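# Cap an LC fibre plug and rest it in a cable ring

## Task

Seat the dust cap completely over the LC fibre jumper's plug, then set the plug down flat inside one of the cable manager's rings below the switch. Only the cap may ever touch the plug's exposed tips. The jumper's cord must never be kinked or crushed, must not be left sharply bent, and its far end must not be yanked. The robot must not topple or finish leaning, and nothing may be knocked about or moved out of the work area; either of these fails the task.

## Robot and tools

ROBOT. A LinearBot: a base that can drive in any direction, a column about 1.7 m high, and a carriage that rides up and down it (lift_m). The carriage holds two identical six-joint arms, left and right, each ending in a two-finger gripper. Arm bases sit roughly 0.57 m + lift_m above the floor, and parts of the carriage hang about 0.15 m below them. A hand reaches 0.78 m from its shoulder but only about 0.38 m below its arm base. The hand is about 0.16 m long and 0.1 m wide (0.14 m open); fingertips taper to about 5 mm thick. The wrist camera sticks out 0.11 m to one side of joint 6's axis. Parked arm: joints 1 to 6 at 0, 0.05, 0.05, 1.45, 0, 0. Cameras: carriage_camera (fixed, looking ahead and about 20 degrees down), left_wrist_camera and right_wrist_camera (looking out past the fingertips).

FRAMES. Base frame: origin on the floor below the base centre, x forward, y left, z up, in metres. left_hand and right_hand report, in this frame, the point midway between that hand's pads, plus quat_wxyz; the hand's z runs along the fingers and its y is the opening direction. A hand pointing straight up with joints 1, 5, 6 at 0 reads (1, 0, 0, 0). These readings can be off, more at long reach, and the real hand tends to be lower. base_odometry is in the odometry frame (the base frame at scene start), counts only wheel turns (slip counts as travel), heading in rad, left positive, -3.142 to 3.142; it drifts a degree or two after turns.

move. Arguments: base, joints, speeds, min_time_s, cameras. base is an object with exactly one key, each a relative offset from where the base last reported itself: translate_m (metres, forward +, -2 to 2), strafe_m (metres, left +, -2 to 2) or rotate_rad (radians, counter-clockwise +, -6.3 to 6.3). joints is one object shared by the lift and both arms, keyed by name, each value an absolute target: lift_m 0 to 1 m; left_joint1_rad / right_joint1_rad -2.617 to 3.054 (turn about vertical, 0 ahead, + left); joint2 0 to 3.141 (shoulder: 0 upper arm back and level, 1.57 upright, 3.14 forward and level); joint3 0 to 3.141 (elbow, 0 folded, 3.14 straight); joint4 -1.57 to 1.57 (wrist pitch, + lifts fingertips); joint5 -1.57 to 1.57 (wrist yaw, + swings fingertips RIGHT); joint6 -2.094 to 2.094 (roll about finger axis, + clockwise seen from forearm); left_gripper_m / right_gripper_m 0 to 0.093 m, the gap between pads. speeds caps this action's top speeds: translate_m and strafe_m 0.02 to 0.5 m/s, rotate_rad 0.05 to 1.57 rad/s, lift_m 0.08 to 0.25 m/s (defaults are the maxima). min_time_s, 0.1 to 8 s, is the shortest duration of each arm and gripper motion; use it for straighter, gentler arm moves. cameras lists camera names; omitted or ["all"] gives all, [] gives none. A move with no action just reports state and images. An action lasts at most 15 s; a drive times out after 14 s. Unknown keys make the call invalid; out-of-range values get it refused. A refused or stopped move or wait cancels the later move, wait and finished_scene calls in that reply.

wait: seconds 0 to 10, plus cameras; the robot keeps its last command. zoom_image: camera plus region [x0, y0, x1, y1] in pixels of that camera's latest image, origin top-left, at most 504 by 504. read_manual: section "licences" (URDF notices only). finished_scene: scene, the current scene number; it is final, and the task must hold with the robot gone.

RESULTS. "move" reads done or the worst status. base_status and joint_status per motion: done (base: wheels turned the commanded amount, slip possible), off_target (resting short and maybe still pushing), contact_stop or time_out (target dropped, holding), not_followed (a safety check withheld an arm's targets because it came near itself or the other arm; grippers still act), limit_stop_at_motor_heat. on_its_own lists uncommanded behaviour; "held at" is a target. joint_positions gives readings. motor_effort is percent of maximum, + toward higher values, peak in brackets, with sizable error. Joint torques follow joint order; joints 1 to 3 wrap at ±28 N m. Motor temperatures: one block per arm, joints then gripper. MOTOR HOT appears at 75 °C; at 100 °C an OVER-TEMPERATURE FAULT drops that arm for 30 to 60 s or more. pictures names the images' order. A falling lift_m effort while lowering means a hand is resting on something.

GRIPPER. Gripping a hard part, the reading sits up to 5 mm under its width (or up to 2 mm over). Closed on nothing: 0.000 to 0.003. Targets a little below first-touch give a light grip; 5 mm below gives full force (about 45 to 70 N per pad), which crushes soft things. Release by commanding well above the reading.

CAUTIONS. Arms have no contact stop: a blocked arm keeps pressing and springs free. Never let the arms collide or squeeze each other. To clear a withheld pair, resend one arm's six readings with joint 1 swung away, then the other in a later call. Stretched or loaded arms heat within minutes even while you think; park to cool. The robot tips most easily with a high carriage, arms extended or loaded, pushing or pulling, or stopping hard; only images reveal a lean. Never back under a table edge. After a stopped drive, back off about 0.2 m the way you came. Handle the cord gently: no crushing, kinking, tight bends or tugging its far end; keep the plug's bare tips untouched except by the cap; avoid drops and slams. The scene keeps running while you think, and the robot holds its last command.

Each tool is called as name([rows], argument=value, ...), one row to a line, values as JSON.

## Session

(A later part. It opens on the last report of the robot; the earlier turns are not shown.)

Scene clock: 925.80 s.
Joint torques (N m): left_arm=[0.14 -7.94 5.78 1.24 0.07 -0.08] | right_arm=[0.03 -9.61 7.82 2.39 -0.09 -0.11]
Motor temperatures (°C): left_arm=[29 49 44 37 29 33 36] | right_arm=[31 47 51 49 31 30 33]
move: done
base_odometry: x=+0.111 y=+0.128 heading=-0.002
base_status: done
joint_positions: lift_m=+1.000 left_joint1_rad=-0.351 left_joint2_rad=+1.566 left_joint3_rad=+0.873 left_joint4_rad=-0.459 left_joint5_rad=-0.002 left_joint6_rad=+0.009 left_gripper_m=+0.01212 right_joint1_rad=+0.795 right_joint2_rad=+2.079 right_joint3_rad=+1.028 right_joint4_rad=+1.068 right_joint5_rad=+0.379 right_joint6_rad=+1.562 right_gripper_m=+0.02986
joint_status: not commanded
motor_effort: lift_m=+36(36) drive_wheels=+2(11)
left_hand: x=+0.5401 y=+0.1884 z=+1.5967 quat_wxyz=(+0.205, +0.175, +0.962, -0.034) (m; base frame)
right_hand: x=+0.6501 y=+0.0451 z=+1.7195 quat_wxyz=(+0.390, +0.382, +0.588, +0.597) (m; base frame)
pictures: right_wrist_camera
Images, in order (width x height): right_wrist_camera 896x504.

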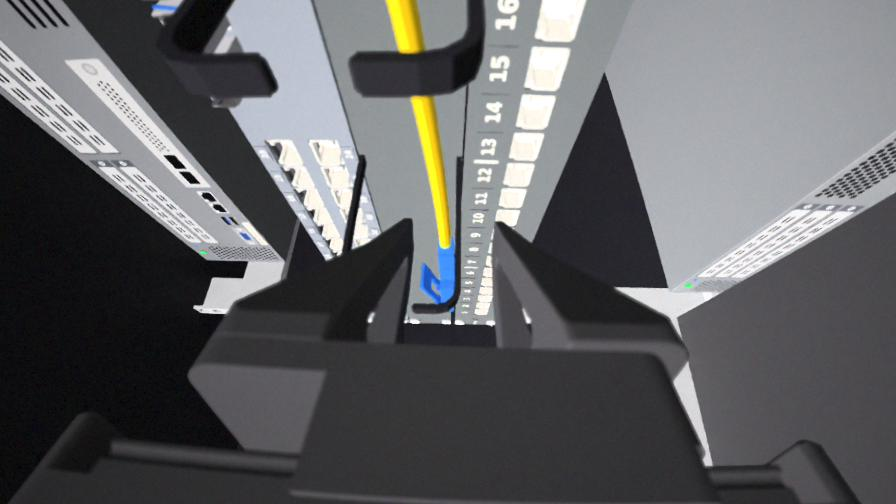

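move(joints={"right_joint3_rad": 1.06, "right_gripper_m": 0.02}, min_time_s=1, cameras=["right_wrist_camera"])

zoom_image(camera="right_wrist_camera", region=[360, 120, 560, 320])

Scene clock: 935.27 s.
Joint torques (N m): left_arm=[0.1 -7.91 5.79 1.24 0.07 -0.08] | right_arm=[-0.01 -9.65 8.1 2.39 -0.1 -0.11]
Motor temperatures (°C): left_arm=[29 49 44 37 29 33 36] | right_arm=[31 48 51 49 31 30 33]
move: done
base_odometry: x=+0.111 y=+0.128 heading=-0.002
base_status: not commanded
joint_positions: lift_m=+1.000 left_joint1_rad=-0.351 left_joint2_rad=+1.566 left_joint3_rad=+0.873 left_joint4_rad=-0.459 left_joint5_rad=-0.002 left_joint6_rad=+0.009 left_gripper_m=+0.01212 right_joint1_rad=+0.795 right_joint2_rad=+2.079 right_joint3_rad=+1.038 right_joint4_rad=+1.068 right_joint5_rad=+0.379 right_joint6_rad=+1.562 right_gripper_m=+0.02013
joint_status: all done
motor_effort: lift_m=+35(36) drive_wheels=+3(5)
left_hand: x=+0.5401 y=+0.1884 z=+1.5967 quat_wxyz=(+0.205, +0.175, +0.962, -0.034) (m; base frame)
right_hand: x=+0.6513 y=+0.0465 z=+1.7237 quat_wxyz=(+0.391, +0.381, +0.584, +0.600) (m; base frame)
pictures: right_wrist_camera
Images, in order (width x height): right_wrist_camera 896x504.

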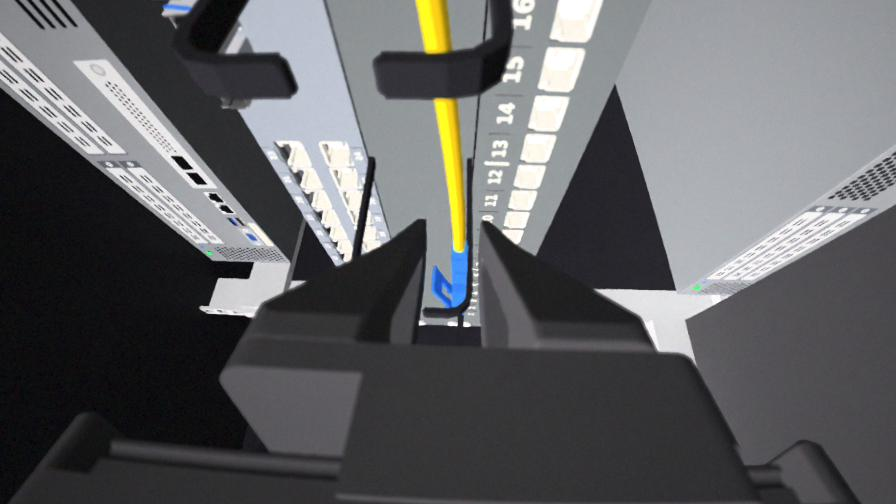

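Scaled by 2.520 from the camera's 896x504 image, which has a finer 1280x720 frame.

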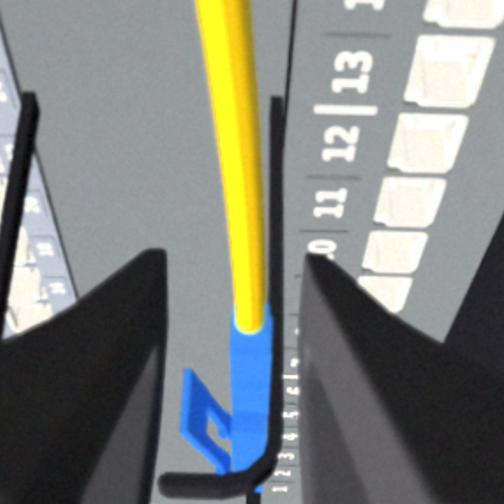

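move(joints={"right_gripper_m": 0.012}, min_time_s=1.5, cameras=["right_wrist_camera"])

zoom_image(camera="right_wrist_camera", region=[400, 200, 500, 320])

Scene clock: 943.17 s.
Joint torques (N m): left_arm=[0.16 -7.95 5.81 1.23 0.07 -0.08] | right_arm=[-0.01 -9.65 7.98 2.42 -0.08 -0.32]
Motor temperatures (°C): left_arm=[29 49 44 37 29 33 36] | right_arm=[31 48 51 50 31 30 33]
move: done
base_odometry: x=+0.111 y=+0.128 heading=-0.002
base_status: not commanded
joint_positions: lift_m=+1.000 left_joint1_rad=-0.351 left_joint2_rad=+1.566 left_joint3_rad=+0.873 left_joint4_rad=-0.459 left_joint5_rad=-0.002 left_joint6_rad=+0.009 left_gripper_m=+0.01212 right_joint1_rad=+0.795 right_joint2_rad=+2.079 right_joint3_rad=+1.039 right_joint4_rad=+1.065 right_joint5_rad=+0.379 right_joint6_rad=+1.580 right_gripper_m=+0.01398
joint_status: all done
motor_effort: lift_m=+35(36) drive_wheels=-1(7)
left_hand: x=+0.5401 y=+0.1884 z=+1.5967 quat_wxyz=(+0.205, +0.175, +0.962, -0.034) (m; base frame)
right_hand: x=+0.6515 y=+0.0467 z=+1.7235 quat_wxyz=(+0.385, +0.387, +0.582, +0.603) (m; base frame)
pictures: right_wrist_camera
Images, in order (width x height): right_wrist_camera 896x504.

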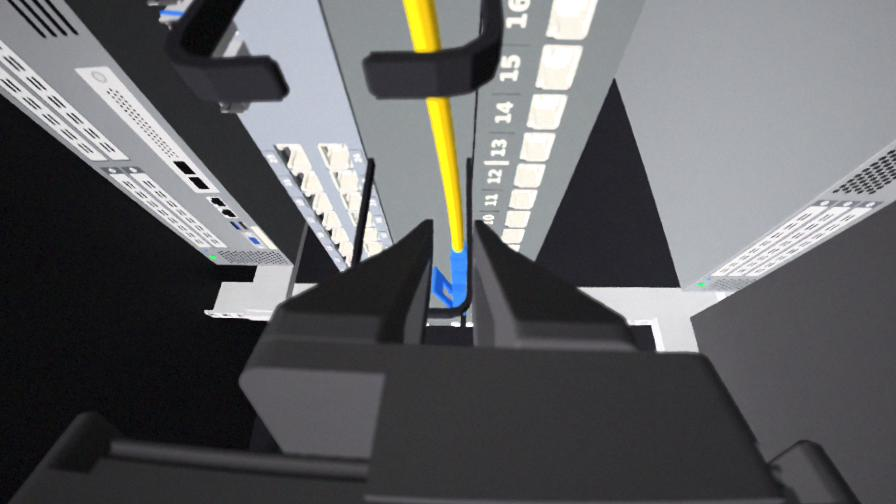

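Scaled by 4.200 from the camera's 896x504 image, which has a finer 1280x720 frame.

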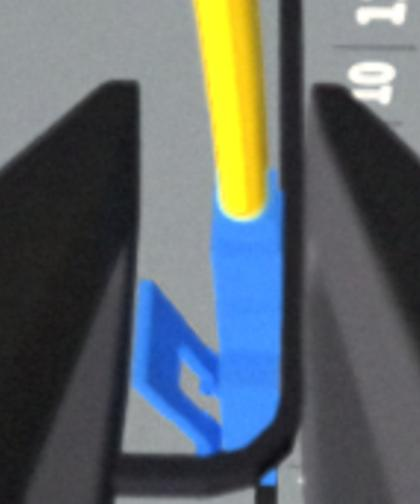

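move(joints={"right_gripper_m": 0.009}, min_time_s=1, cameras=["right_wrist_camera"])

zoom_image(camera="right_wrist_camera", region=[400, 200, 500, 320])

Scene clock: 955.97 s.
Joint torques (N m): left_arm=[0.14 -7.94 5.79 1.23 0.07 -0.08] | right_arm=[0.02 -9.65 7.95 2.42 -0.09 -0.32]
Motor temperatures (°C): left_arm=[29 49 44 37 29 33 36] | right_arm=[31 49 51 51 31 30 33]
move: off_target
base_odometry: x=+0.111 y=+0.128 heading=-0.002
base_status: not commanded
joint_positions: lift_m=+1.000 left_joint1_rad=-0.351 left_joint2_rad=+1.566 left_joint3_rad=+0.873 left_joint4_rad=-0.459 left_joint5_rad=-0.002 left_joint6_rad=+0.009 left_gripper_m=+0.01212 right_joint1_rad=+0.795 right_joint2_rad=+2.079 right_joint3_rad=+1.040 right_joint4_rad=+1.065 right_joint5_rad=+0.379 right_joint6_rad=+1.580 right_gripper_m=+0.01398
joint_status: right_gripper_m off_target (ended at +0.01398, target +0.00900)
motor_effort: lift_m=+35(36) drive_wheels=+1(7)
left_hand: x=+0.5401 y=+0.1884 z=+1.5967 quat_wxyz=(+0.205, +0.175, +0.962, -0.034) (m; base frame)
right_hand: x=+0.6515 y=+0.0467 z=+1.7235 quat_wxyz=(+0.385, +0.387, +0.582, +0.603) (m; base frame)
pictures: right_wrist_camera
Images, in order (width x height): right_wrist_camera 896x504.

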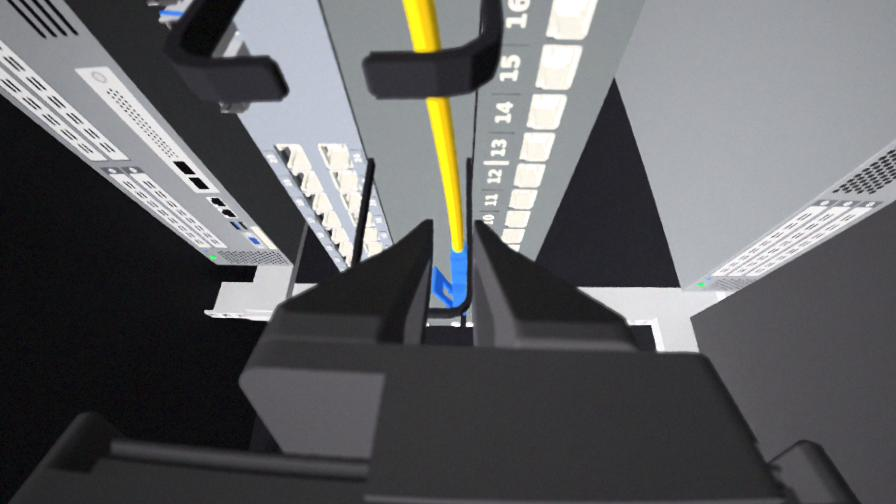

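Scaled by 4.200 from the camera's 896x504 image, which has a finer 1280x720 frame.

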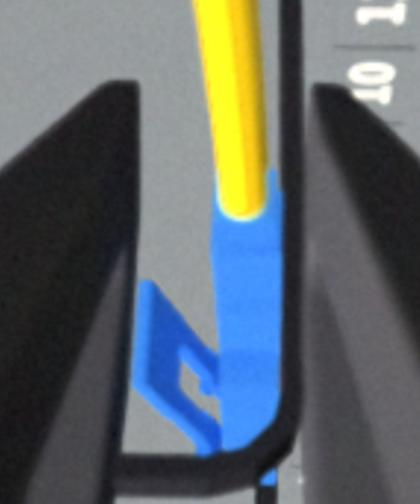

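move(joints={"right_gripper_m": 0.032}, min_time_s=1, cameras=[])

move(base={"translate_m": -0.03}, speeds={"translate_m": 0.03}, cameras=["right_wrist_camera", "carriage_camera"])

zoom_image(camera="right_wrist_camera", region=[360, 80, 560, 280])

zoom_image(camera="carriage_camera", region=[340, 200, 500, 320])

Scene clock: 976.97 s.
Joint torques (N m): left_arm=[0.1 -7.94 5.79 1.23 0.07 -0.08] | right_arm=[0.01 -9.98 7.95 2.61 -0.08 -0.31]
Motor temperatures (°C): left_arm=[29 49 44 37 29 33 36] | right_arm=[31 49 52 52 31 30 34]
move: done
base_odometry: x=+0.111 y=+0.128 heading=-0.002
base_status: not commanded
joint_positions: lift_m=+1.000 left_joint1_rad=-0.351 left_joint2_rad=+1.566 left_joint3_rad=+0.873 left_joint4_rad=-0.459 left_joint5_rad=-0.002 left_joint6_rad=+0.009 left_gripper_m=+0.01212 right_joint1_rad=+0.795 right_joint2_rad=+2.082 right_joint3_rad=+1.040 right_joint4_rad=+1.049 right_joint5_rad=+0.379 right_joint6_rad=+1.579 right_gripper_m=+0.03188
joint_status: all done
motor_effort: lift_m=+36(36) drive_wheels=+4(6)
left_hand: x=+0.5401 y=+0.1884 z=+1.5967 quat_wxyz=(+0.205, +0.175, +0.962, -0.034) (m; base frame)
right_hand: x=+0.6517 y=+0.0469 z=+1.7183 quat_wxyz=(+0.384, +0.388, +0.588, +0.597) (m; base frame)
pictures: none
No camera images: "cameras" was empty.

Scene clock: 978.40 s.
Joint torques (N m): left_arm=[0.06 -7.91 5.76 1.21 0.07 -0.08] | right_arm=[-0.1 -10 7.98 2.49 -0.07 -0.31]
Motor temperatures (°C): left_arm=[29 49 44 37 29 33 36] | right_arm=[31 49 52 52 31 30 34]
move: done
base_odometry: x=+0.081 y=+0.129 heading=-0.002
base_status: done
joint_positions: lift_m=+1.000 left_joint1_rad=-0.351 left_joint2_rad=+1.565 left_joint3_rad=+0.873 left_joint4_rad=-0.458 left_joint5_rad=-0.002 left_joint6_rad=+0.009 left_gripper_m=+0.01212 right_joint1_rad=+0.795 right_joint2_rad=+2.082 right_joint3_rad=+1.040 right_joint4_rad=+1.059 right_joint5_rad=+0.376 right_joint6_rad=+1.579 right_gripper_m=+0.03189
joint_status: not commanded
motor_effort: lift_m=+35(36) drive_wheels=+2(7)
left_hand: x=+0.5403 y=+0.1883 z=+1.5970 quat_wxyz=(+0.206, +0.175, +0.962, -0.035) (m; base frame)
right_hand: x=+0.6512 y=+0.0475 z=+1.7206 quat_wxyz=(+0.384, +0.386, +0.586, +0.601) (m; base frame)
pictures: carriage_camera, right_wrist_camera
Images, in order (width x height): carriage_camera 896x504, right_wrist_camera 896x504.

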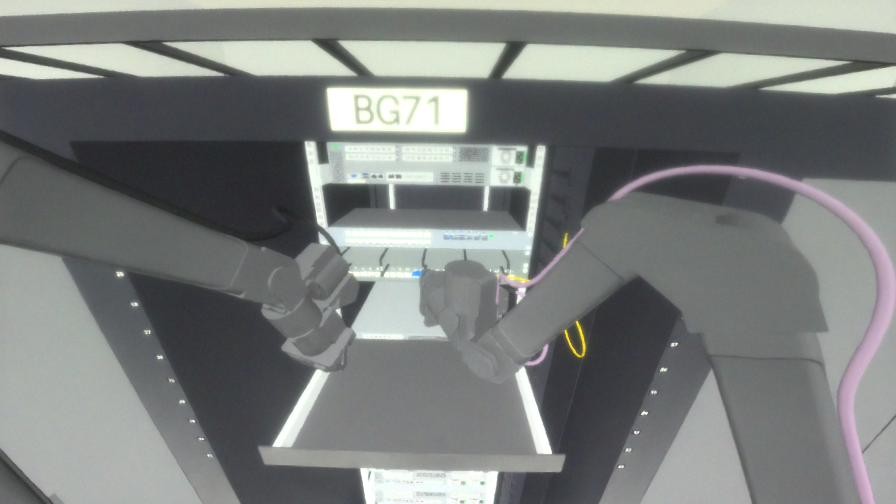

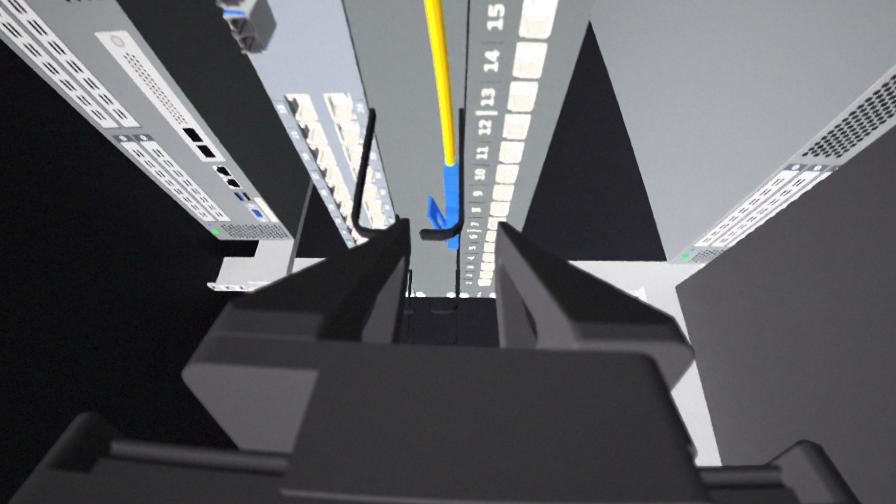

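Scaled by 2.520 from the camera's 896x504 image, which has a finer 1280x720 frame.

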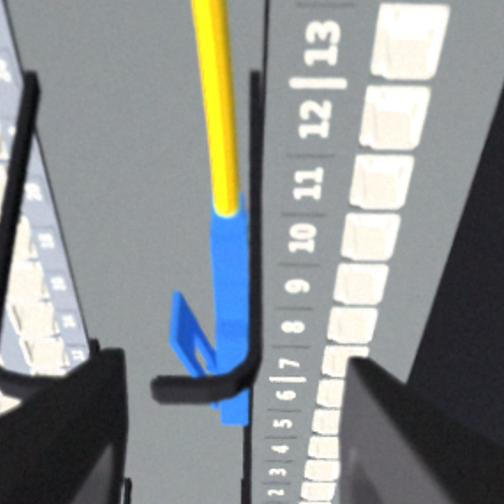

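Scaled by 3.150 from the camera's 896x504 image, which has a finer 1280x720 frame.

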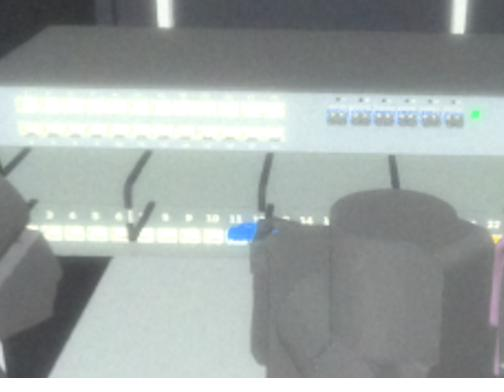

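move(joints={"right_joint1_rad": 0.7265, "right_joint2_rad": 1.96, "right_joint3_rad": 0.87, "right_joint4_rad": 1.08, "right_joint5_rad": 0.30, "right_joint6_rad": 1.571}, min_time_s=1.5, cameras=[])

move(joints={"right_joint1_rad": 0.7265, "right_joint2_rad": 2.03, "right_joint3_rad": 0.955, "right_joint4_rad": 1.07}, min_time_s=1.5, cameras=["right_wrist_camera"])

zoom_image(camera="right_wrist_camera", region=[360, 80, 560, 280])

Scene clock: 1018.80 s.
Joint torques (N m): left_arm=[0.09 -7.9 5.81 1.22 0.07 -0.08] | right_arm=[-0.59 -12.83 4.74 2.59 -0.09 -0.31]
Motor temperatures (°C): left_arm=[29 49 44 37 29 33 36] | right_arm=[31 48 52 54 31 30 33]
move: done
base_odometry: x=+0.081 y=+0.129 heading=-0.002
base_status: not commanded
joint_positions: lift_m=+1.000 left_joint1_rad=-0.351 left_joint2_rad=+1.565 left_joint3_rad=+0.873 left_joint4_rad=-0.458 left_joint5_rad=-0.002 left_joint6_rad=+0.009 left_gripper_m=+0.01212 right_joint1_rad=+0.732 right_joint2_rad=+1.987 right_joint3_rad=+0.883 right_joint4_rad=+1.080 right_joint5_rad=+0.310 right_joint6_rad=+1.579 right_gripper_m=+0.03189
joint_status: all done
motor_effort: lift_m=+36(36) drive_wheels=+2(6)
left_hand: x=+0.5403 y=+0.1883 z=+1.5970 quat_wxyz=(+0.206, +0.175, +0.962, -0.035) (m; base frame)
right_hand: x=+0.6432 y=+0.0071 z=+1.7112 quat_wxyz=(+0.379, +0.389, +0.601, +0.587) (m; base frame)
pictures: none
No camera images: "cameras" was empty.

Scene clock: 1020.60 s.
Joint torques (N m): left_arm=[0.12 -7.9 5.81 1.22 0.07 -0.07] | right_arm=[-0.61 -8.83 7.92 2.45 -0.09 -0.31]
Motor temperatures (°C): left_arm=[29 49 44 37 29 33 36] | right_arm=[31 48 51 54 31 30 33]
move: done
base_odometry: x=+0.081 y=+0.129 heading=-0.002
base_status: not commanded
joint_positions: lift_m=+1.000 left_joint1_rad=-0.351 left_joint2_rad=+1.565 left_joint3_rad=+0.873 left_joint4_rad=-0.458 left_joint5_rad=-0.002 left_joint6_rad=+0.009 left_gripper_m=+0.01212 right_joint1_rad=+0.732 right_joint2_rad=+2.011 right_joint3_rad=+0.934 right_joint4_rad=+1.080 right_joint5_rad=+0.309 right_joint6_rad=+1.579 right_gripper_m=+0.03189
joint_status: all done
motor_effort: lift_m=+35(36) drive_wheels=+1(5)
left_hand: x=+0.5403 y=+0.1883 z=+1.5970 quat_wxyz=(+0.206, +0.175, +0.962, -0.035) (m; base frame)
right_hand: x=+0.6512 y=+0.0146 z=+1.7198 quat_wxyz=(+0.382, +0.386, +0.591, +0.596) (m; base frame)
pictures: right_wrist_camera
Images, in order (width x height): right_wrist_camera 896x504.

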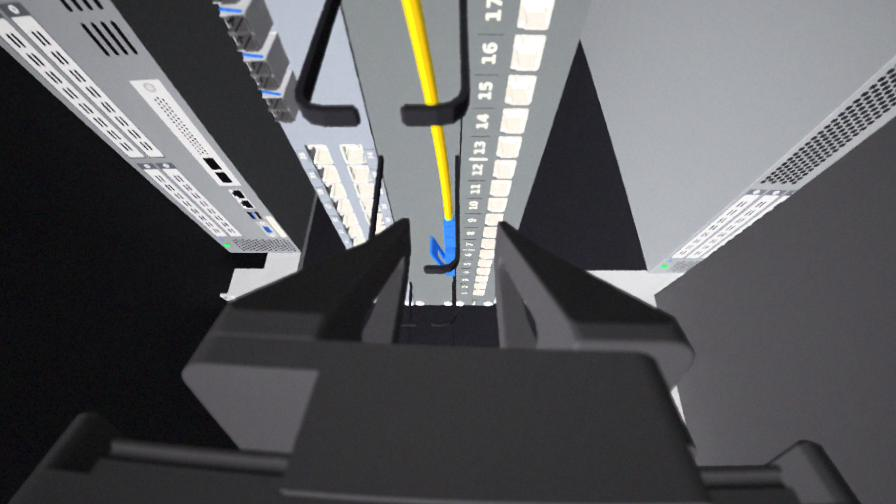

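Scaled by 2.520 from the camera's 896x504 image, which has a finer 1280x720 frame.

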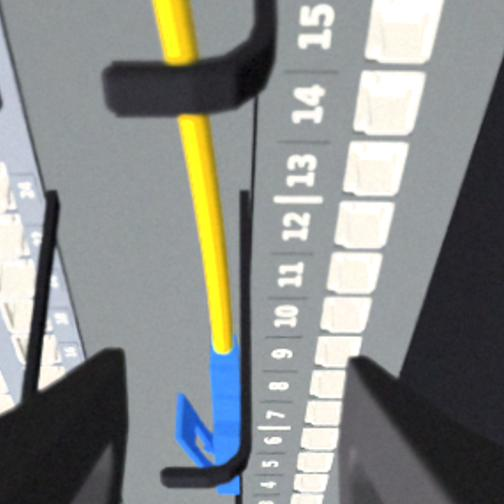

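move(joints={"right_joint2_rad": 2.057, "right_joint3_rad": 0.993, "right_joint4_rad": 1.061}, min_time_s=1.5, cameras=["right_wrist_camera"])

zoom_image(camera="right_wrist_camera", region=[360, 80, 560, 280])

Scene clock: 1030.03 s.
Joint torques (N m): left_arm=[0.13 -7.86 5.81 1.24 0.06 -0.09] | right_arm=[-0.61 -9.07 7.99 2.35 -0.09 -0.31]
Motor temperatures (°C): left_arm=[29 49 44 37 29 33 36] | right_arm=[31 48 51 54 31 30 33]
move: done
base_odometry: x=+0.081 y=+0.129 heading=-0.002
base_status: not commanded
joint_positions: lift_m=+1.000 left_joint1_rad=-0.351 left_joint2_rad=+1.565 left_joint3_rad=+0.873 left_joint4_rad=-0.458 left_joint5_rad=-0.002 left_joint6_rad=+0.009 left_gripper_m=+0.01212 right_joint1_rad=+0.732 right_joint2_rad=+2.037 right_joint3_rad=+0.971 right_joint4_rad=+1.078 right_joint5_rad=+0.309 right_joint6_rad=+1.579 right_gripper_m=+0.03189
joint_status: all done
motor_effort: lift_m=+35(36) drive_wheels=+4(6)
left_hand: x=+0.5403 y=+0.1883 z=+1.5970 quat_wxyz=(+0.206, +0.175, +0.962, -0.035) (m; base frame)
right_hand: x=+0.6573 y=+0.0202 z=+1.7209 quat_wxyz=(+0.382, +0.385, +0.588, +0.600) (m; base frame)
pictures: right_wrist_camera
Images, in order (width x height): right_wrist_camera 896x504.

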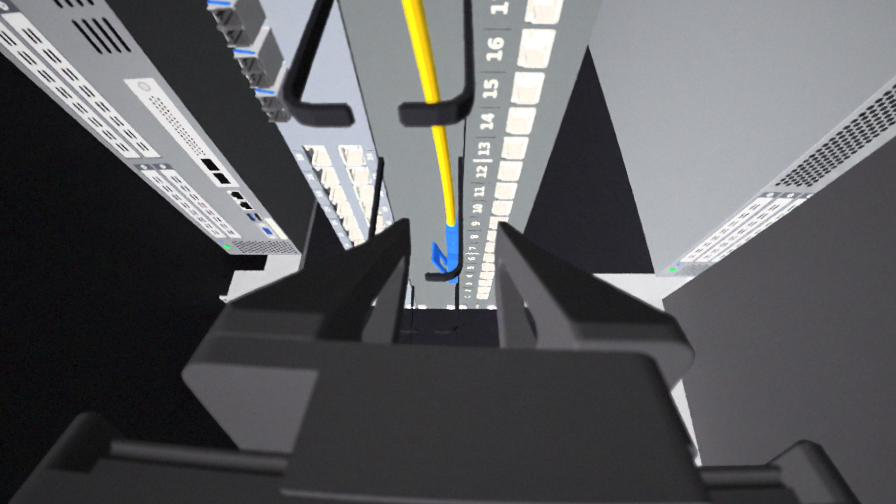

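Scaled by 2.520 from the camera's 896x504 image, which has a finer 1280x720 frame.

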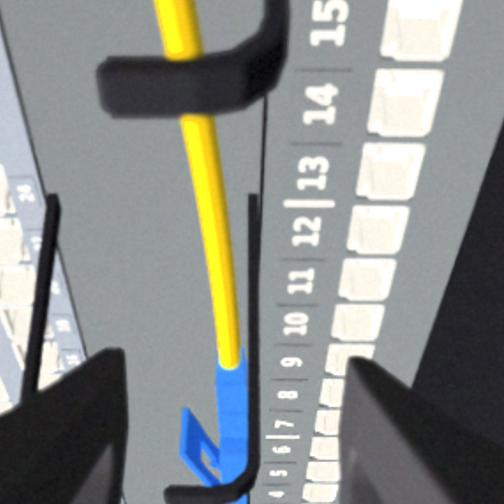

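move(joints={"right_joint2_rad": 2.074, "right_joint3_rad": 1.018, "right_joint4_rad": 1.053, "right_joint5_rad": 0.30, "right_joint1_rad": 0.718, "right_gripper_m": 0.02}, min_time_s=1.5, cameras=["right_wrist_camera"])

zoom_image(camera="right_wrist_camera", region=[360, 120, 560, 320])

Scene clock: 1036.70 s.
Joint torques (N m): left_arm=[0.1 -7.87 5.79 1.23 0.07 -0.08] | right_arm=[-0.66 -9.21 8.06 2.35 -0.08 -0.31]
Motor temperatures (°C): left_arm=[29 49 44 37 29 33 36] | right_arm=[31 48 51 53 31 30 33]
move: done
base_odometry: x=+0.081 y=+0.129 heading=-0.002
base_status: not commanded
joint_positions: lift_m=+1.000 left_joint1_rad=-0.351 left_joint2_rad=+1.565 left_joint3_rad=+0.873 left_joint4_rad=-0.458 left_joint5_rad=-0.002 left_joint6_rad=+0.009 left_gripper_m=+0.01212 right_joint1_rad=+0.724 right_joint2_rad=+2.054 right_joint3_rad=+0.996 right_joint4_rad=+1.070 right_joint5_rad=+0.309 right_joint6_rad=+1.579 right_gripper_m=+0.02014
joint_status: all done
motor_effort: lift_m=+35(36) drive_wheels=+4(5)
left_hand: x=+0.5403 y=+0.1883 z=+1.5970 quat_wxyz=(+0.206, +0.175, +0.962, -0.035) (m; base frame)
right_hand: x=+0.6641 y=+0.0203 z=+1.7202 quat_wxyz=(+0.385, +0.387, +0.587, +0.598) (m; base frame)
pictures: right_wrist_camera
Images, in order (width x height): right_wrist_camera 896x504.

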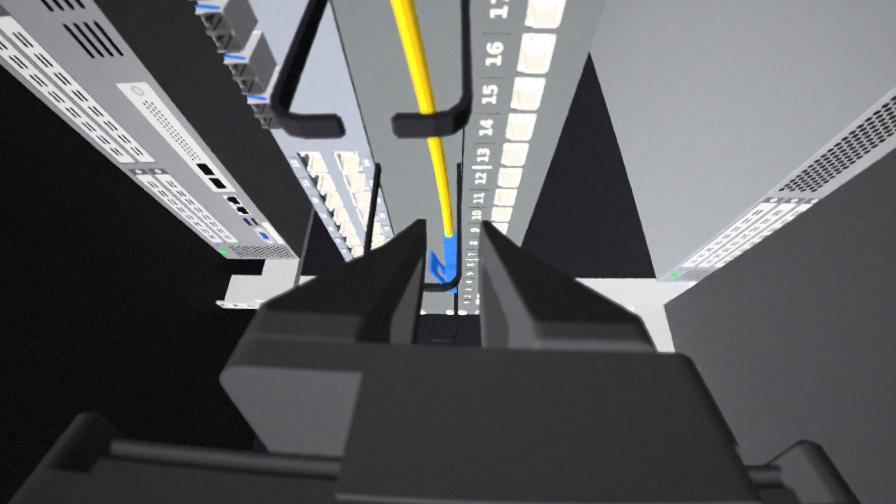

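Scaled by 2.520 from the camera's 896x504 image, which has a finer 1280x720 frame.

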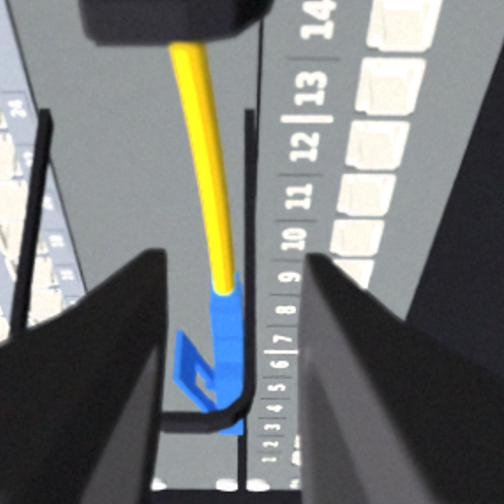

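move(joints={"right_joint1_rad": 0.708}, min_time_s=1, cameras=["right_wrist_camera"])

zoom_image(camera="right_wrist_camera", region=[360, 120, 560, 320])

Scene clock: 1044.60 s.
Joint torques (N m): left_arm=[0.1 -7.88 5.76 1.23 0.07 -0.08] | right_arm=[-0.65 -9.26 7.97 2.36 -0.08 -0.31]
Motor temperatures (°C): left_arm=[29 49 44 37 29 33 36] | right_arm=[31 48 50 52 31 30 33]
move: done
base_odometry: x=+0.081 y=+0.129 heading=-0.002
base_status: not commanded
joint_positions: lift_m=+1.000 left_joint1_rad=-0.351 left_joint2_rad=+1.565 left_joint3_rad=+0.873 left_joint4_rad=-0.458 left_joint5_rad=-0.002 left_joint6_rad=+0.009 left_gripper_m=+0.01212 right_joint1_rad=+0.714 right_joint2_rad=+2.054 right_joint3_rad=+0.997 right_joint4_rad=+1.069 right_joint5_rad=+0.309 right_joint6_rad=+1.579 right_gripper_m=+0.02014
joint_status: all done
motor_effort: lift_m=+35(36) drive_wheels=+5(5)
left_hand: x=+0.5403 y=+0.1883 z=+1.5970 quat_wxyz=(+0.206, +0.175, +0.962, -0.035) (m; base frame)
right_hand: x=+0.6674 y=+0.0159 z=+1.7202 quat_wxyz=(+0.388, +0.390, +0.585, +0.596) (m; base frame)
pictures: right_wrist_camera
Images, in order (width x height): right_wrist_camera 896x504.

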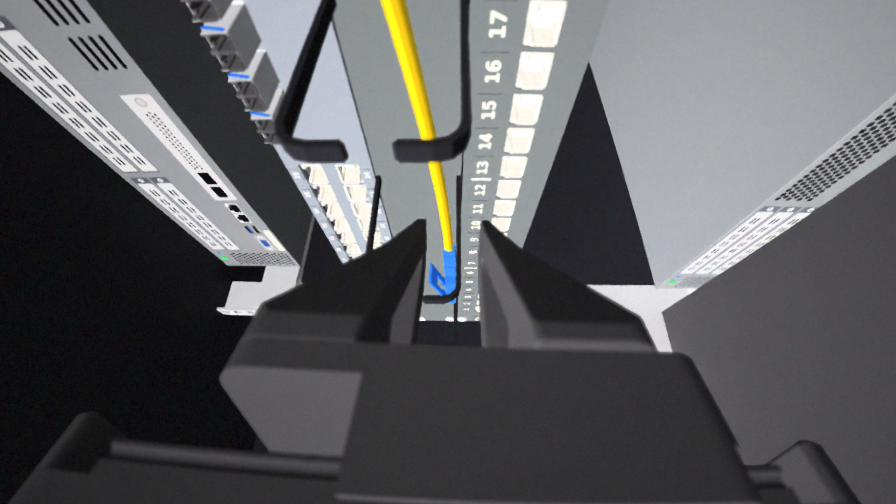

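Scaled by 2.520 from the camera's 896x504 image, which has a finer 1280x720 frame.

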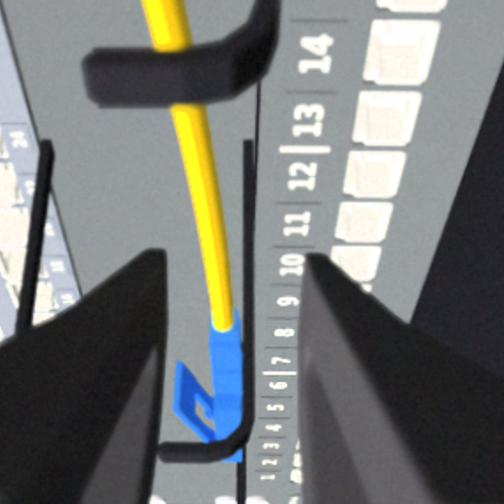

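move(joints={"right_gripper_m": 0.0085}, min_time_s=1.5, cameras=["right_wrist_camera"])

zoom_image(camera="right_wrist_camera", region=[400, 200, 500, 320])

Scene clock: 1050.33 s.
Joint torques (N m): left_arm=[0.12 -7.88 5.78 1.23 0.08 -0.08] | right_arm=[-0.66 -9.25 7.95 2.38 -0.09 -0.31]
Motor temperatures (°C): left_arm=[29 49 44 37 29 33 36] | right_arm=[31 47 50 52 31 30 33]
move: done
base_odometry: x=+0.081 y=+0.129 heading=-0.002
base_status: not commanded
joint_positions: lift_m=+1.000 left_joint1_rad=-0.351 left_joint2_rad=+1.565 left_joint3_rad=+0.873 left_joint4_rad=-0.458 left_joint5_rad=-0.002 left_joint6_rad=+0.009 left_gripper_m=+0.01212 right_joint1_rad=+0.714 right_joint2_rad=+2.054 right_joint3_rad=+0.997 right_joint4_rad=+1.068 right_joint5_rad=+0.309 right_joint6_rad=+1.579 right_gripper_m=+0.00863
joint_status: all done
motor_effort: lift_m=+35(36) drive_wheels=+1(6)
left_hand: x=+0.5403 y=+0.1883 z=+1.5970 quat_wxyz=(+0.206, +0.175, +0.962, -0.035) (m; base frame)
right_hand: x=+0.6674 y=+0.0159 z=+1.7201 quat_wxyz=(+0.388, +0.390, +0.585, +0.596) (m; base frame)
pictures: right_wrist_camera
Images, in order (width x height): right_wrist_camera 896x504.

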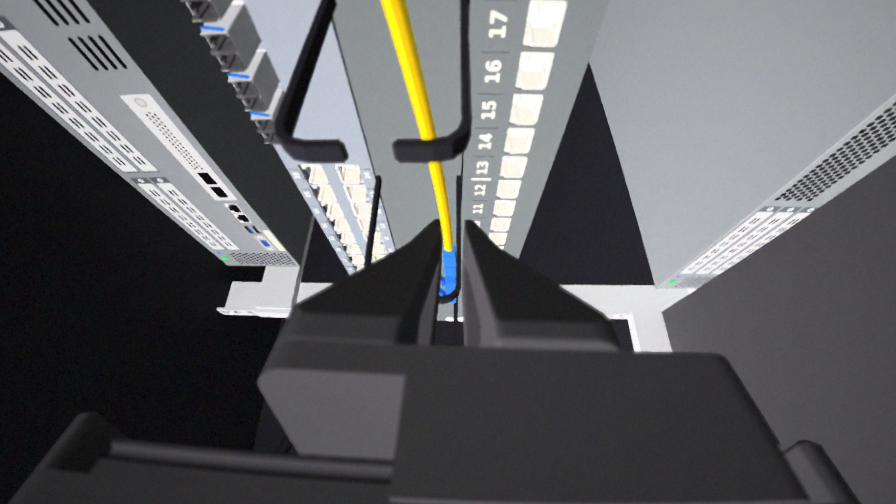

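Scaled by 4.200 from the camera's 896x504 image, which has a finer 1280x720 frame.

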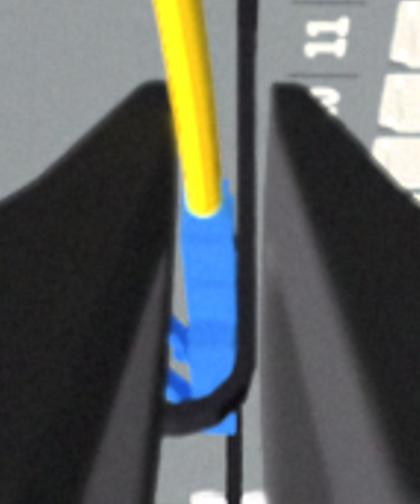

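move(joints={"right_gripper_m": 0.004}, min_time_s=1.5, cameras=["right_wrist_camera"])

zoom_image(camera="right_wrist_camera", region=[400, 200, 500, 320])

Scene clock: 1056.03 s.
Joint torques (N m): left_arm=[0.13 -7.88 5.82 1.23 0.07 -0.08] | right_arm=[-0.64 -9.25 7.95 2.38 -0.09 -0.31]
Motor temperatures (°C): left_arm=[29 49 44 37 29 33 36] | right_arm=[31 47 50 52 31 30 33]
move: done
base_odometry: x=+0.081 y=+0.129 heading=-0.002
base_status: not commanded
joint_positions: lift_m=+1.000 left_joint1_rad=-0.351 left_joint2_rad=+1.565 left_joint3_rad=+0.873 left_joint4_rad=-0.458 left_joint5_rad=-0.002 left_joint6_rad=+0.009 left_gripper_m=+0.01212 right_joint1_rad=+0.714 right_joint2_rad=+2.054 right_joint3_rad=+0.997 right_joint4_rad=+1.068 right_joint5_rad=+0.309 right_joint6_rad=+1.579 right_gripper_m=+0.00421
joint_status: all done
motor_effort: lift_m=+35(36) drive_wheels=+3(7)
left_hand: x=+0.5403 y=+0.1883 z=+1.5970 quat_wxyz=(+0.206, +0.175, +0.962, -0.035) (m; base frame)
right_hand: x=+0.6674 y=+0.0159 z=+1.7201 quat_wxyz=(+0.388, +0.390, +0.585, +0.596) (m; base frame)
pictures: right_wrist_camera
Images, in order (width x height): right_wrist_camera 896x504.

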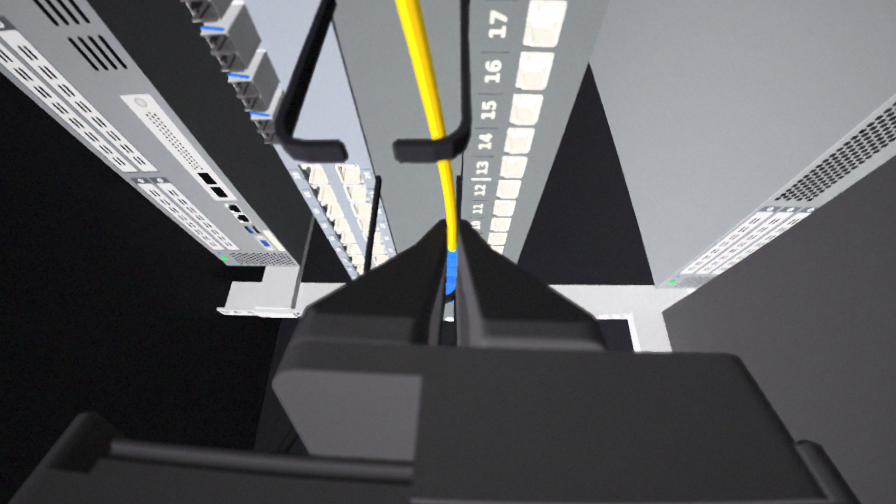

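Scaled by 4.200 from the camera's 896x504 image, which has a finer 1280x720 frame.

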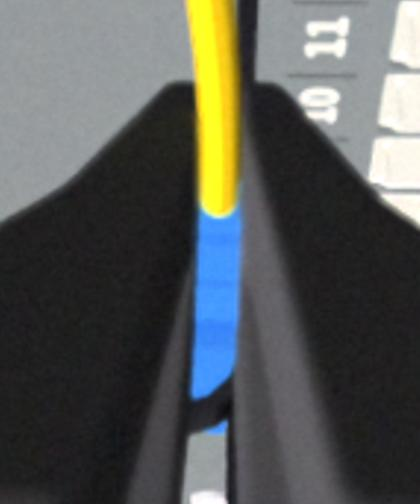

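move(joints={"right_gripper_m": 0.001}, min_time_s=1, cameras=["right_wrist_camera"])

zoom_image(camera="right_wrist_camera", region=[400, 200, 500, 320])

Scene clock: 1061.37 s.
Joint torques (N m): left_arm=[0.1 -7.88 5.78 1.22 0.07 -0.08] | right_arm=[-0.65 -9.25 7.94 2.38 -0.09 -0.31]
Motor temperatures (°C): left_arm=[29 49 44 37 29 33 36] | right_arm=[31 47 49 52 31 30 33]
move: done
base_odometry: x=+0.081 y=+0.129 heading=-0.002
base_status: not commanded
joint_positions: lift_m=+1.000 left_joint1_rad=-0.351 left_joint2_rad=+1.565 left_joint3_rad=+0.873 left_joint4_rad=-0.458 left_joint5_rad=-0.002 left_joint6_rad=+0.009 left_gripper_m=+0.01212 right_joint1_rad=+0.714 right_joint2_rad=+2.054 right_joint3_rad=+0.997 right_joint4_rad=+1.068 right_joint5_rad=+0.309 right_joint6_rad=+1.579 right_gripper_m=+0.00168
joint_status: all done
motor_effort: lift_m=+36(36) drive_wheels=+0(5)
left_hand: x=+0.5403 y=+0.1883 z=+1.5970 quat_wxyz=(+0.206, +0.175, +0.962, -0.035) (m; base frame)
right_hand: x=+0.6674 y=+0.0159 z=+1.7201 quat_wxyz=(+0.388, +0.390, +0.585, +0.596) (m; base frame)
pictures: right_wrist_camera
Images, in order (width x height): right_wrist_camera 896x504.

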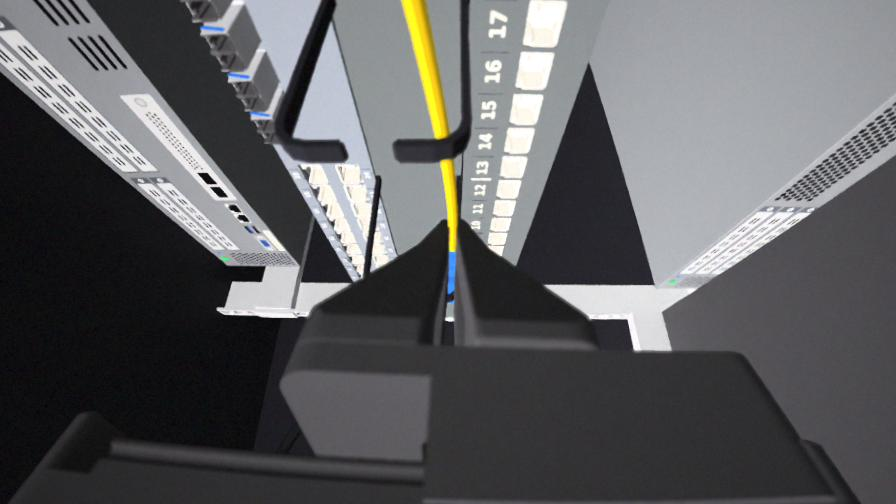

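Scaled by 4.200 from the camera's 896x504 image, which has a finer 1280x720 frame.

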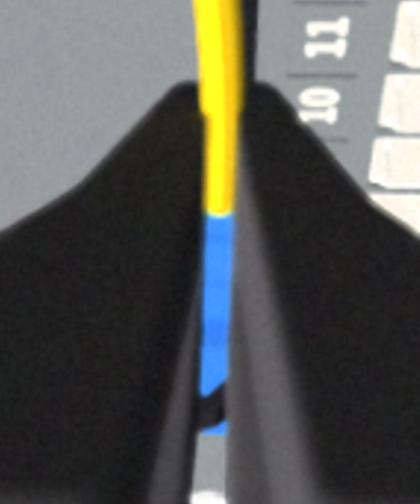

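move(joints={"right_gripper_m": 0.03}, min_time_s=0.7, cameras=[])

move(joints={"right_joint1_rad": 0.6, "right_joint2_rad": 1.87, "right_joint3_rad": 0.72, "right_joint4_rad": 1.13, "right_joint5_rad": 0.0}, min_time_s=2, cameras=[])

move(joints={"right_joint1_rad": 0.577, "right_joint2_rad": 1.934, "right_joint3_rad": 0.79, "right_joint4_rad": 1.13, "right_joint5_rad": -0.125, "right_joint6_rad": -1.571}, min_time_s=2.5)

zoom_image(camera="right_wrist_camera", region=[300, 50, 660, 350])

Scene clock: 1107.13 s.
Joint torques (N m): left_arm=[0.1 -7.87 5.81 1.23 0.07 -0.08] | right_arm=[-0.66 -9.24 7.95 2.38 -0.09 -0.31]
Motor temperatures (°C): left_arm=[29 49 44 37 29 33 36] | right_arm=[31 47 49 51 31 30 34]
move: done
base_odometry: x=+0.081 y=+0.129 heading=-0.002
base_status: not commanded
joint_positions: lift_m=+1.000 left_joint1_rad=-0.351 left_joint2_rad=+1.565 left_joint3_rad=+0.873 left_joint4_rad=-0.458 left_joint5_rad=-0.002 left_joint6_rad=+0.009 left_gripper_m=+0.01212 right_joint1_rad=+0.714 right_joint2_rad=+2.054 right_joint3_rad=+0.997 right_joint4_rad=+1.068 right_joint5_rad=+0.309 right_joint6_rad=+1.579 right_gripper_m=+0.02988
joint_status: all done
motor_effort: lift_m=+35(36) drive_wheels=+4(5)
left_hand: x=+0.5403 y=+0.1883 z=+1.5970 quat_wxyz=(+0.206, +0.175, +0.962, -0.035) (m; base frame)
right_hand: x=+0.6674 y=+0.0159 z=+1.7201 quat_wxyz=(+0.388, +0.390, +0.585, +0.596) (m; base frame)
pictures: none
No camera images: "cameras" was empty.

Scene clock: 1109.43 s.
Joint torques (N m): left_arm=[0.13 -7.87 5.79 1.23 0.07 -0.08] | right_arm=[-0.65 -11.51 4.56 2.67 -0.13 -0.31]
Motor temperatures (°C): left_arm=[29 49 44 37 29 33 36] | right_arm=[31 48 49 51 31 30 34]
move: done
base_odometry: x=+0.081 y=+0.129 heading=-0.002
base_status: not commanded
joint_positions: lift_m=+1.000 left_joint1_rad=-0.351 left_joint2_rad=+1.565 left_joint3_rad=+0.873 left_joint4_rad=-0.458 left_joint5_rad=-0.002 left_joint6_rad=+0.009 left_gripper_m=+0.01212 right_joint1_rad=+0.606 right_joint2_rad=+1.895 right_joint3_rad=+0.733 right_joint4_rad=+1.130 right_joint5_rad=+0.011 right_joint6_rad=+1.579 right_gripper_m=+0.02988
joint_status: all done
motor_effort: lift_m=+36(36) drive_wheels=+0(5)
left_hand: x=+0.5403 y=+0.1883 z=+1.5970 quat_wxyz=(+0.206, +0.175, +0.962, -0.035) (m; base frame)
right_hand: x=+0.6291 y=-0.0225 z=+1.7087 quat_wxyz=(+0.324, +0.339, +0.633, +0.616) (m; base frame)
pictures: none
No camera images: "cameras" was empty.

Scene clock: 1112.43 s.
Joint torques (N m): left_arm=[0.12 -7.88 5.81 1.22 0.07 -0.08] | right_arm=[-0.66 -7.77 7.6 2.6 -0.11 -0.14]
Motor temperatures (°C): left_arm=[29 49 44 37 29 33 36] | right_arm=[31 48 49 51 31 30 34]
move: done
base_odometry: x=+0.081 y=+0.129 heading=-0.002
base_status: not commanded
joint_positions: lift_m=+1.000 left_joint1_rad=-0.351 left_joint2_rad=+1.565 left_joint3_rad=+0.873 left_joint4_rad=-0.458 left_joint5_rad=-0.002 left_joint6_rad=+0.009 left_gripper_m=+0.01212 right_joint1_rad=+0.583 right_joint2_rad=+1.916 right_joint3_rad=+0.769 right_joint4_rad=+1.133 right_joint5_rad=-0.115 right_joint6_rad=-1.559 right_gripper_m=+0.02989
joint_status: all done
motor_effort: lift_m=+35(36) drive_wheels=+5(5)
left_hand: x=+0.5403 y=+0.1883 z=+1.5970 quat_wxyz=(+0.206, +0.175, +0.962, -0.035) (m; base frame)
right_hand: x=+0.6297 y=-0.0098 z=+1.7138 quat_wxyz=(+0.638, -0.643, +0.305, -0.292) (m; base frame)
pictures: carriage_camera, left_wrist_camera, right_wrist_camera
Images, in order (width x height): carriage_camera 896x504, left_wrist_camera 896x504, right_wrist_camera 896x504.

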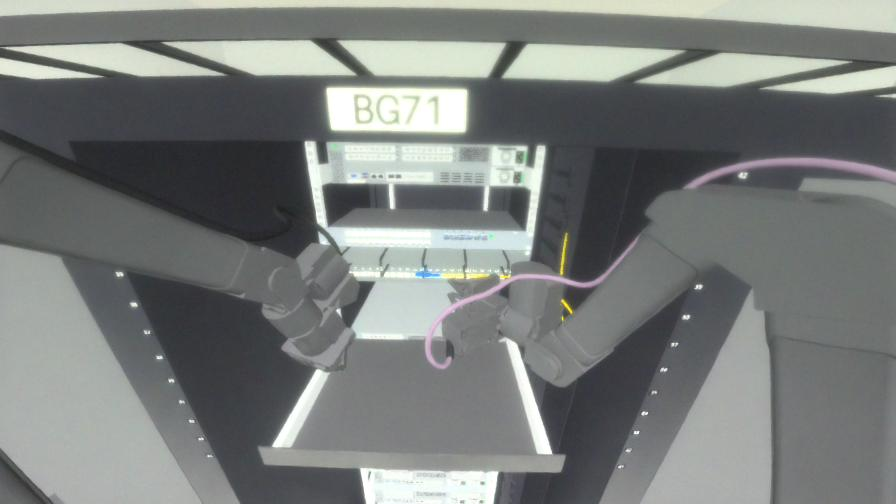

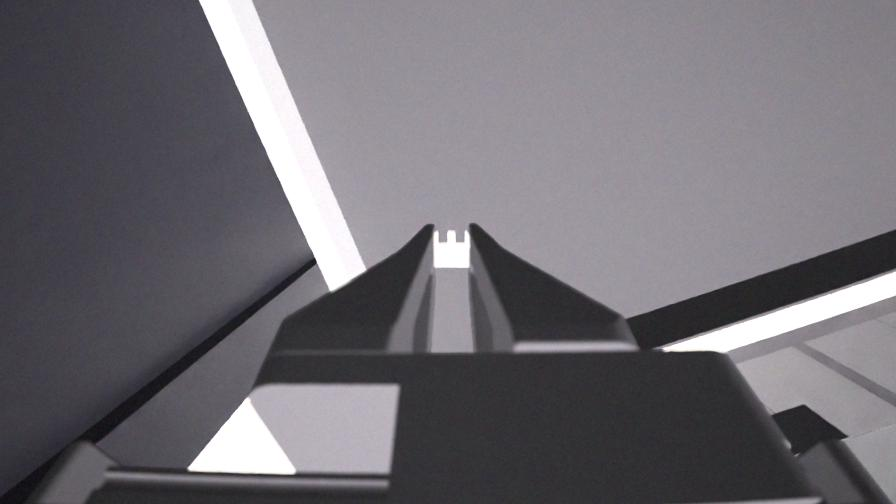

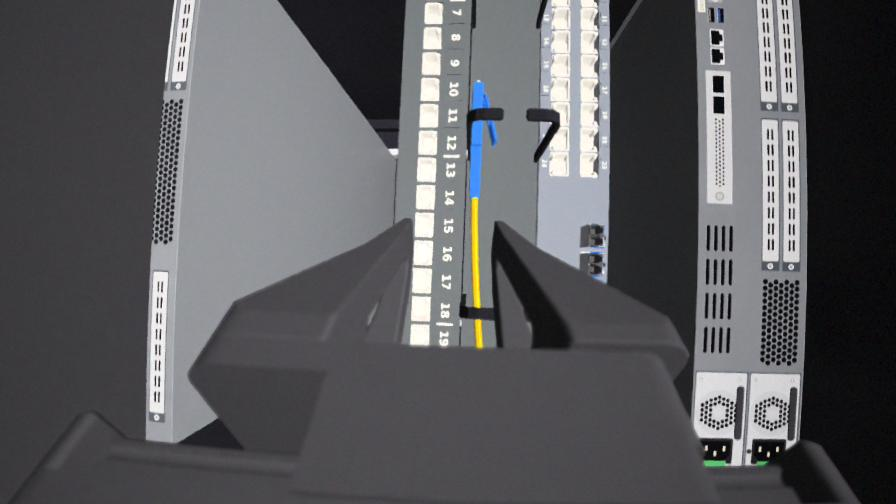

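Scaled by 1.400 from the camera's 896x504 image, which has a finer 1280x720 frame.

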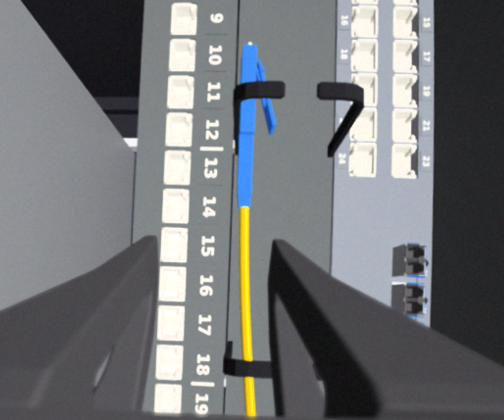

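move(base={"translate_m": 0.03}, speeds={"translate_m": 0.03}, cameras=["right_wrist_camera"])

zoom_image(camera="right_wrist_camera", region=[300, 0, 660, 300])

Scene clock: 1133.00 s.
Joint torques (N m): left_arm=[0.12 -7.91 5.82 1.22 0.06 -0.08] | right_arm=[-0.46 -7.86 7.51 2.58 -0.06 -0.12]
Motor temperatures (°C): left_arm=[29 49 44 37 29 33 36] | right_arm=[31 48 51 53 31 30 34]
move: done
base_odometry: x=+0.111 y=+0.129 heading=-0.002
base_status: done
joint_positions: lift_m=+1.000 left_joint1_rad=-0.351 left_joint2_rad=+1.565 left_joint3_rad=+0.873 left_joint4_rad=-0.457 left_joint5_rad=-0.002 left_joint6_rad=+0.009 left_gripper_m=+0.01212 right_joint1_rad=+0.582 right_joint2_rad=+1.917 right_joint3_rad=+0.770 right_joint4_rad=+1.134 right_joint5_rad=-0.120 right_joint6_rad=-1.561 right_gripper_m=+0.02989
joint_status: not commanded
motor_effort: lift_m=+35(36) drive_wheels=-1(10)
left_hand: x=+0.5404 y=+0.1883 z=+1.5971 quat_wxyz=(+0.206, +0.175, +0.962, -0.035) (m; base frame)
right_hand: x=+0.6297 y=-0.0097 z=+1.7138 quat_wxyz=(+0.639, -0.644, +0.303, -0.292) (m; base frame)
pictures: right_wrist_camera
Images, in order (width x height): right_wrist_camera 896x504.

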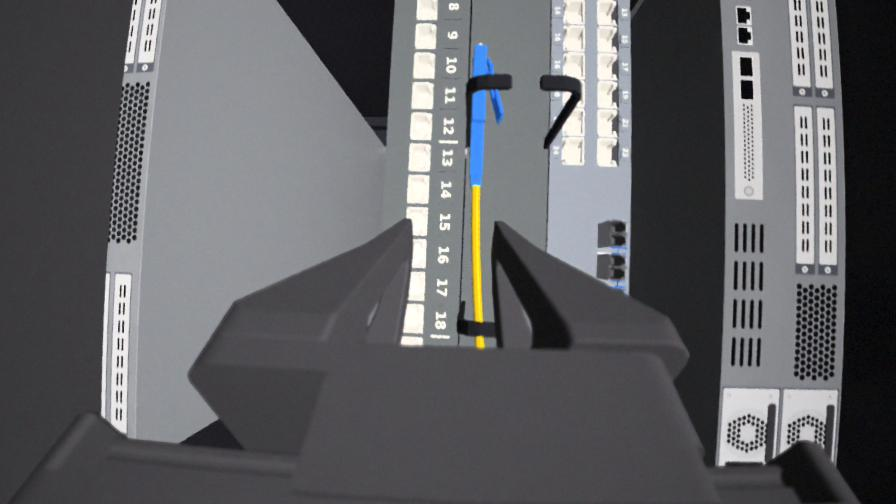

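Scaled by 1.400 from the camera's 896x504 image, which has a finer 1280x720 frame.

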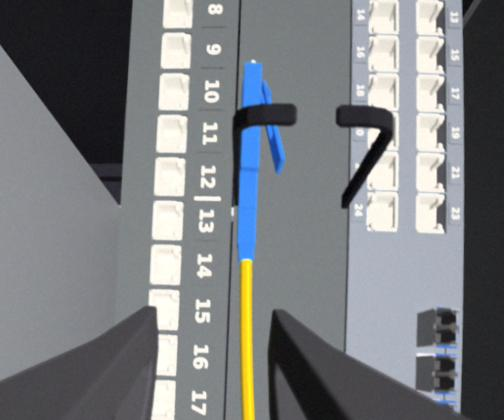

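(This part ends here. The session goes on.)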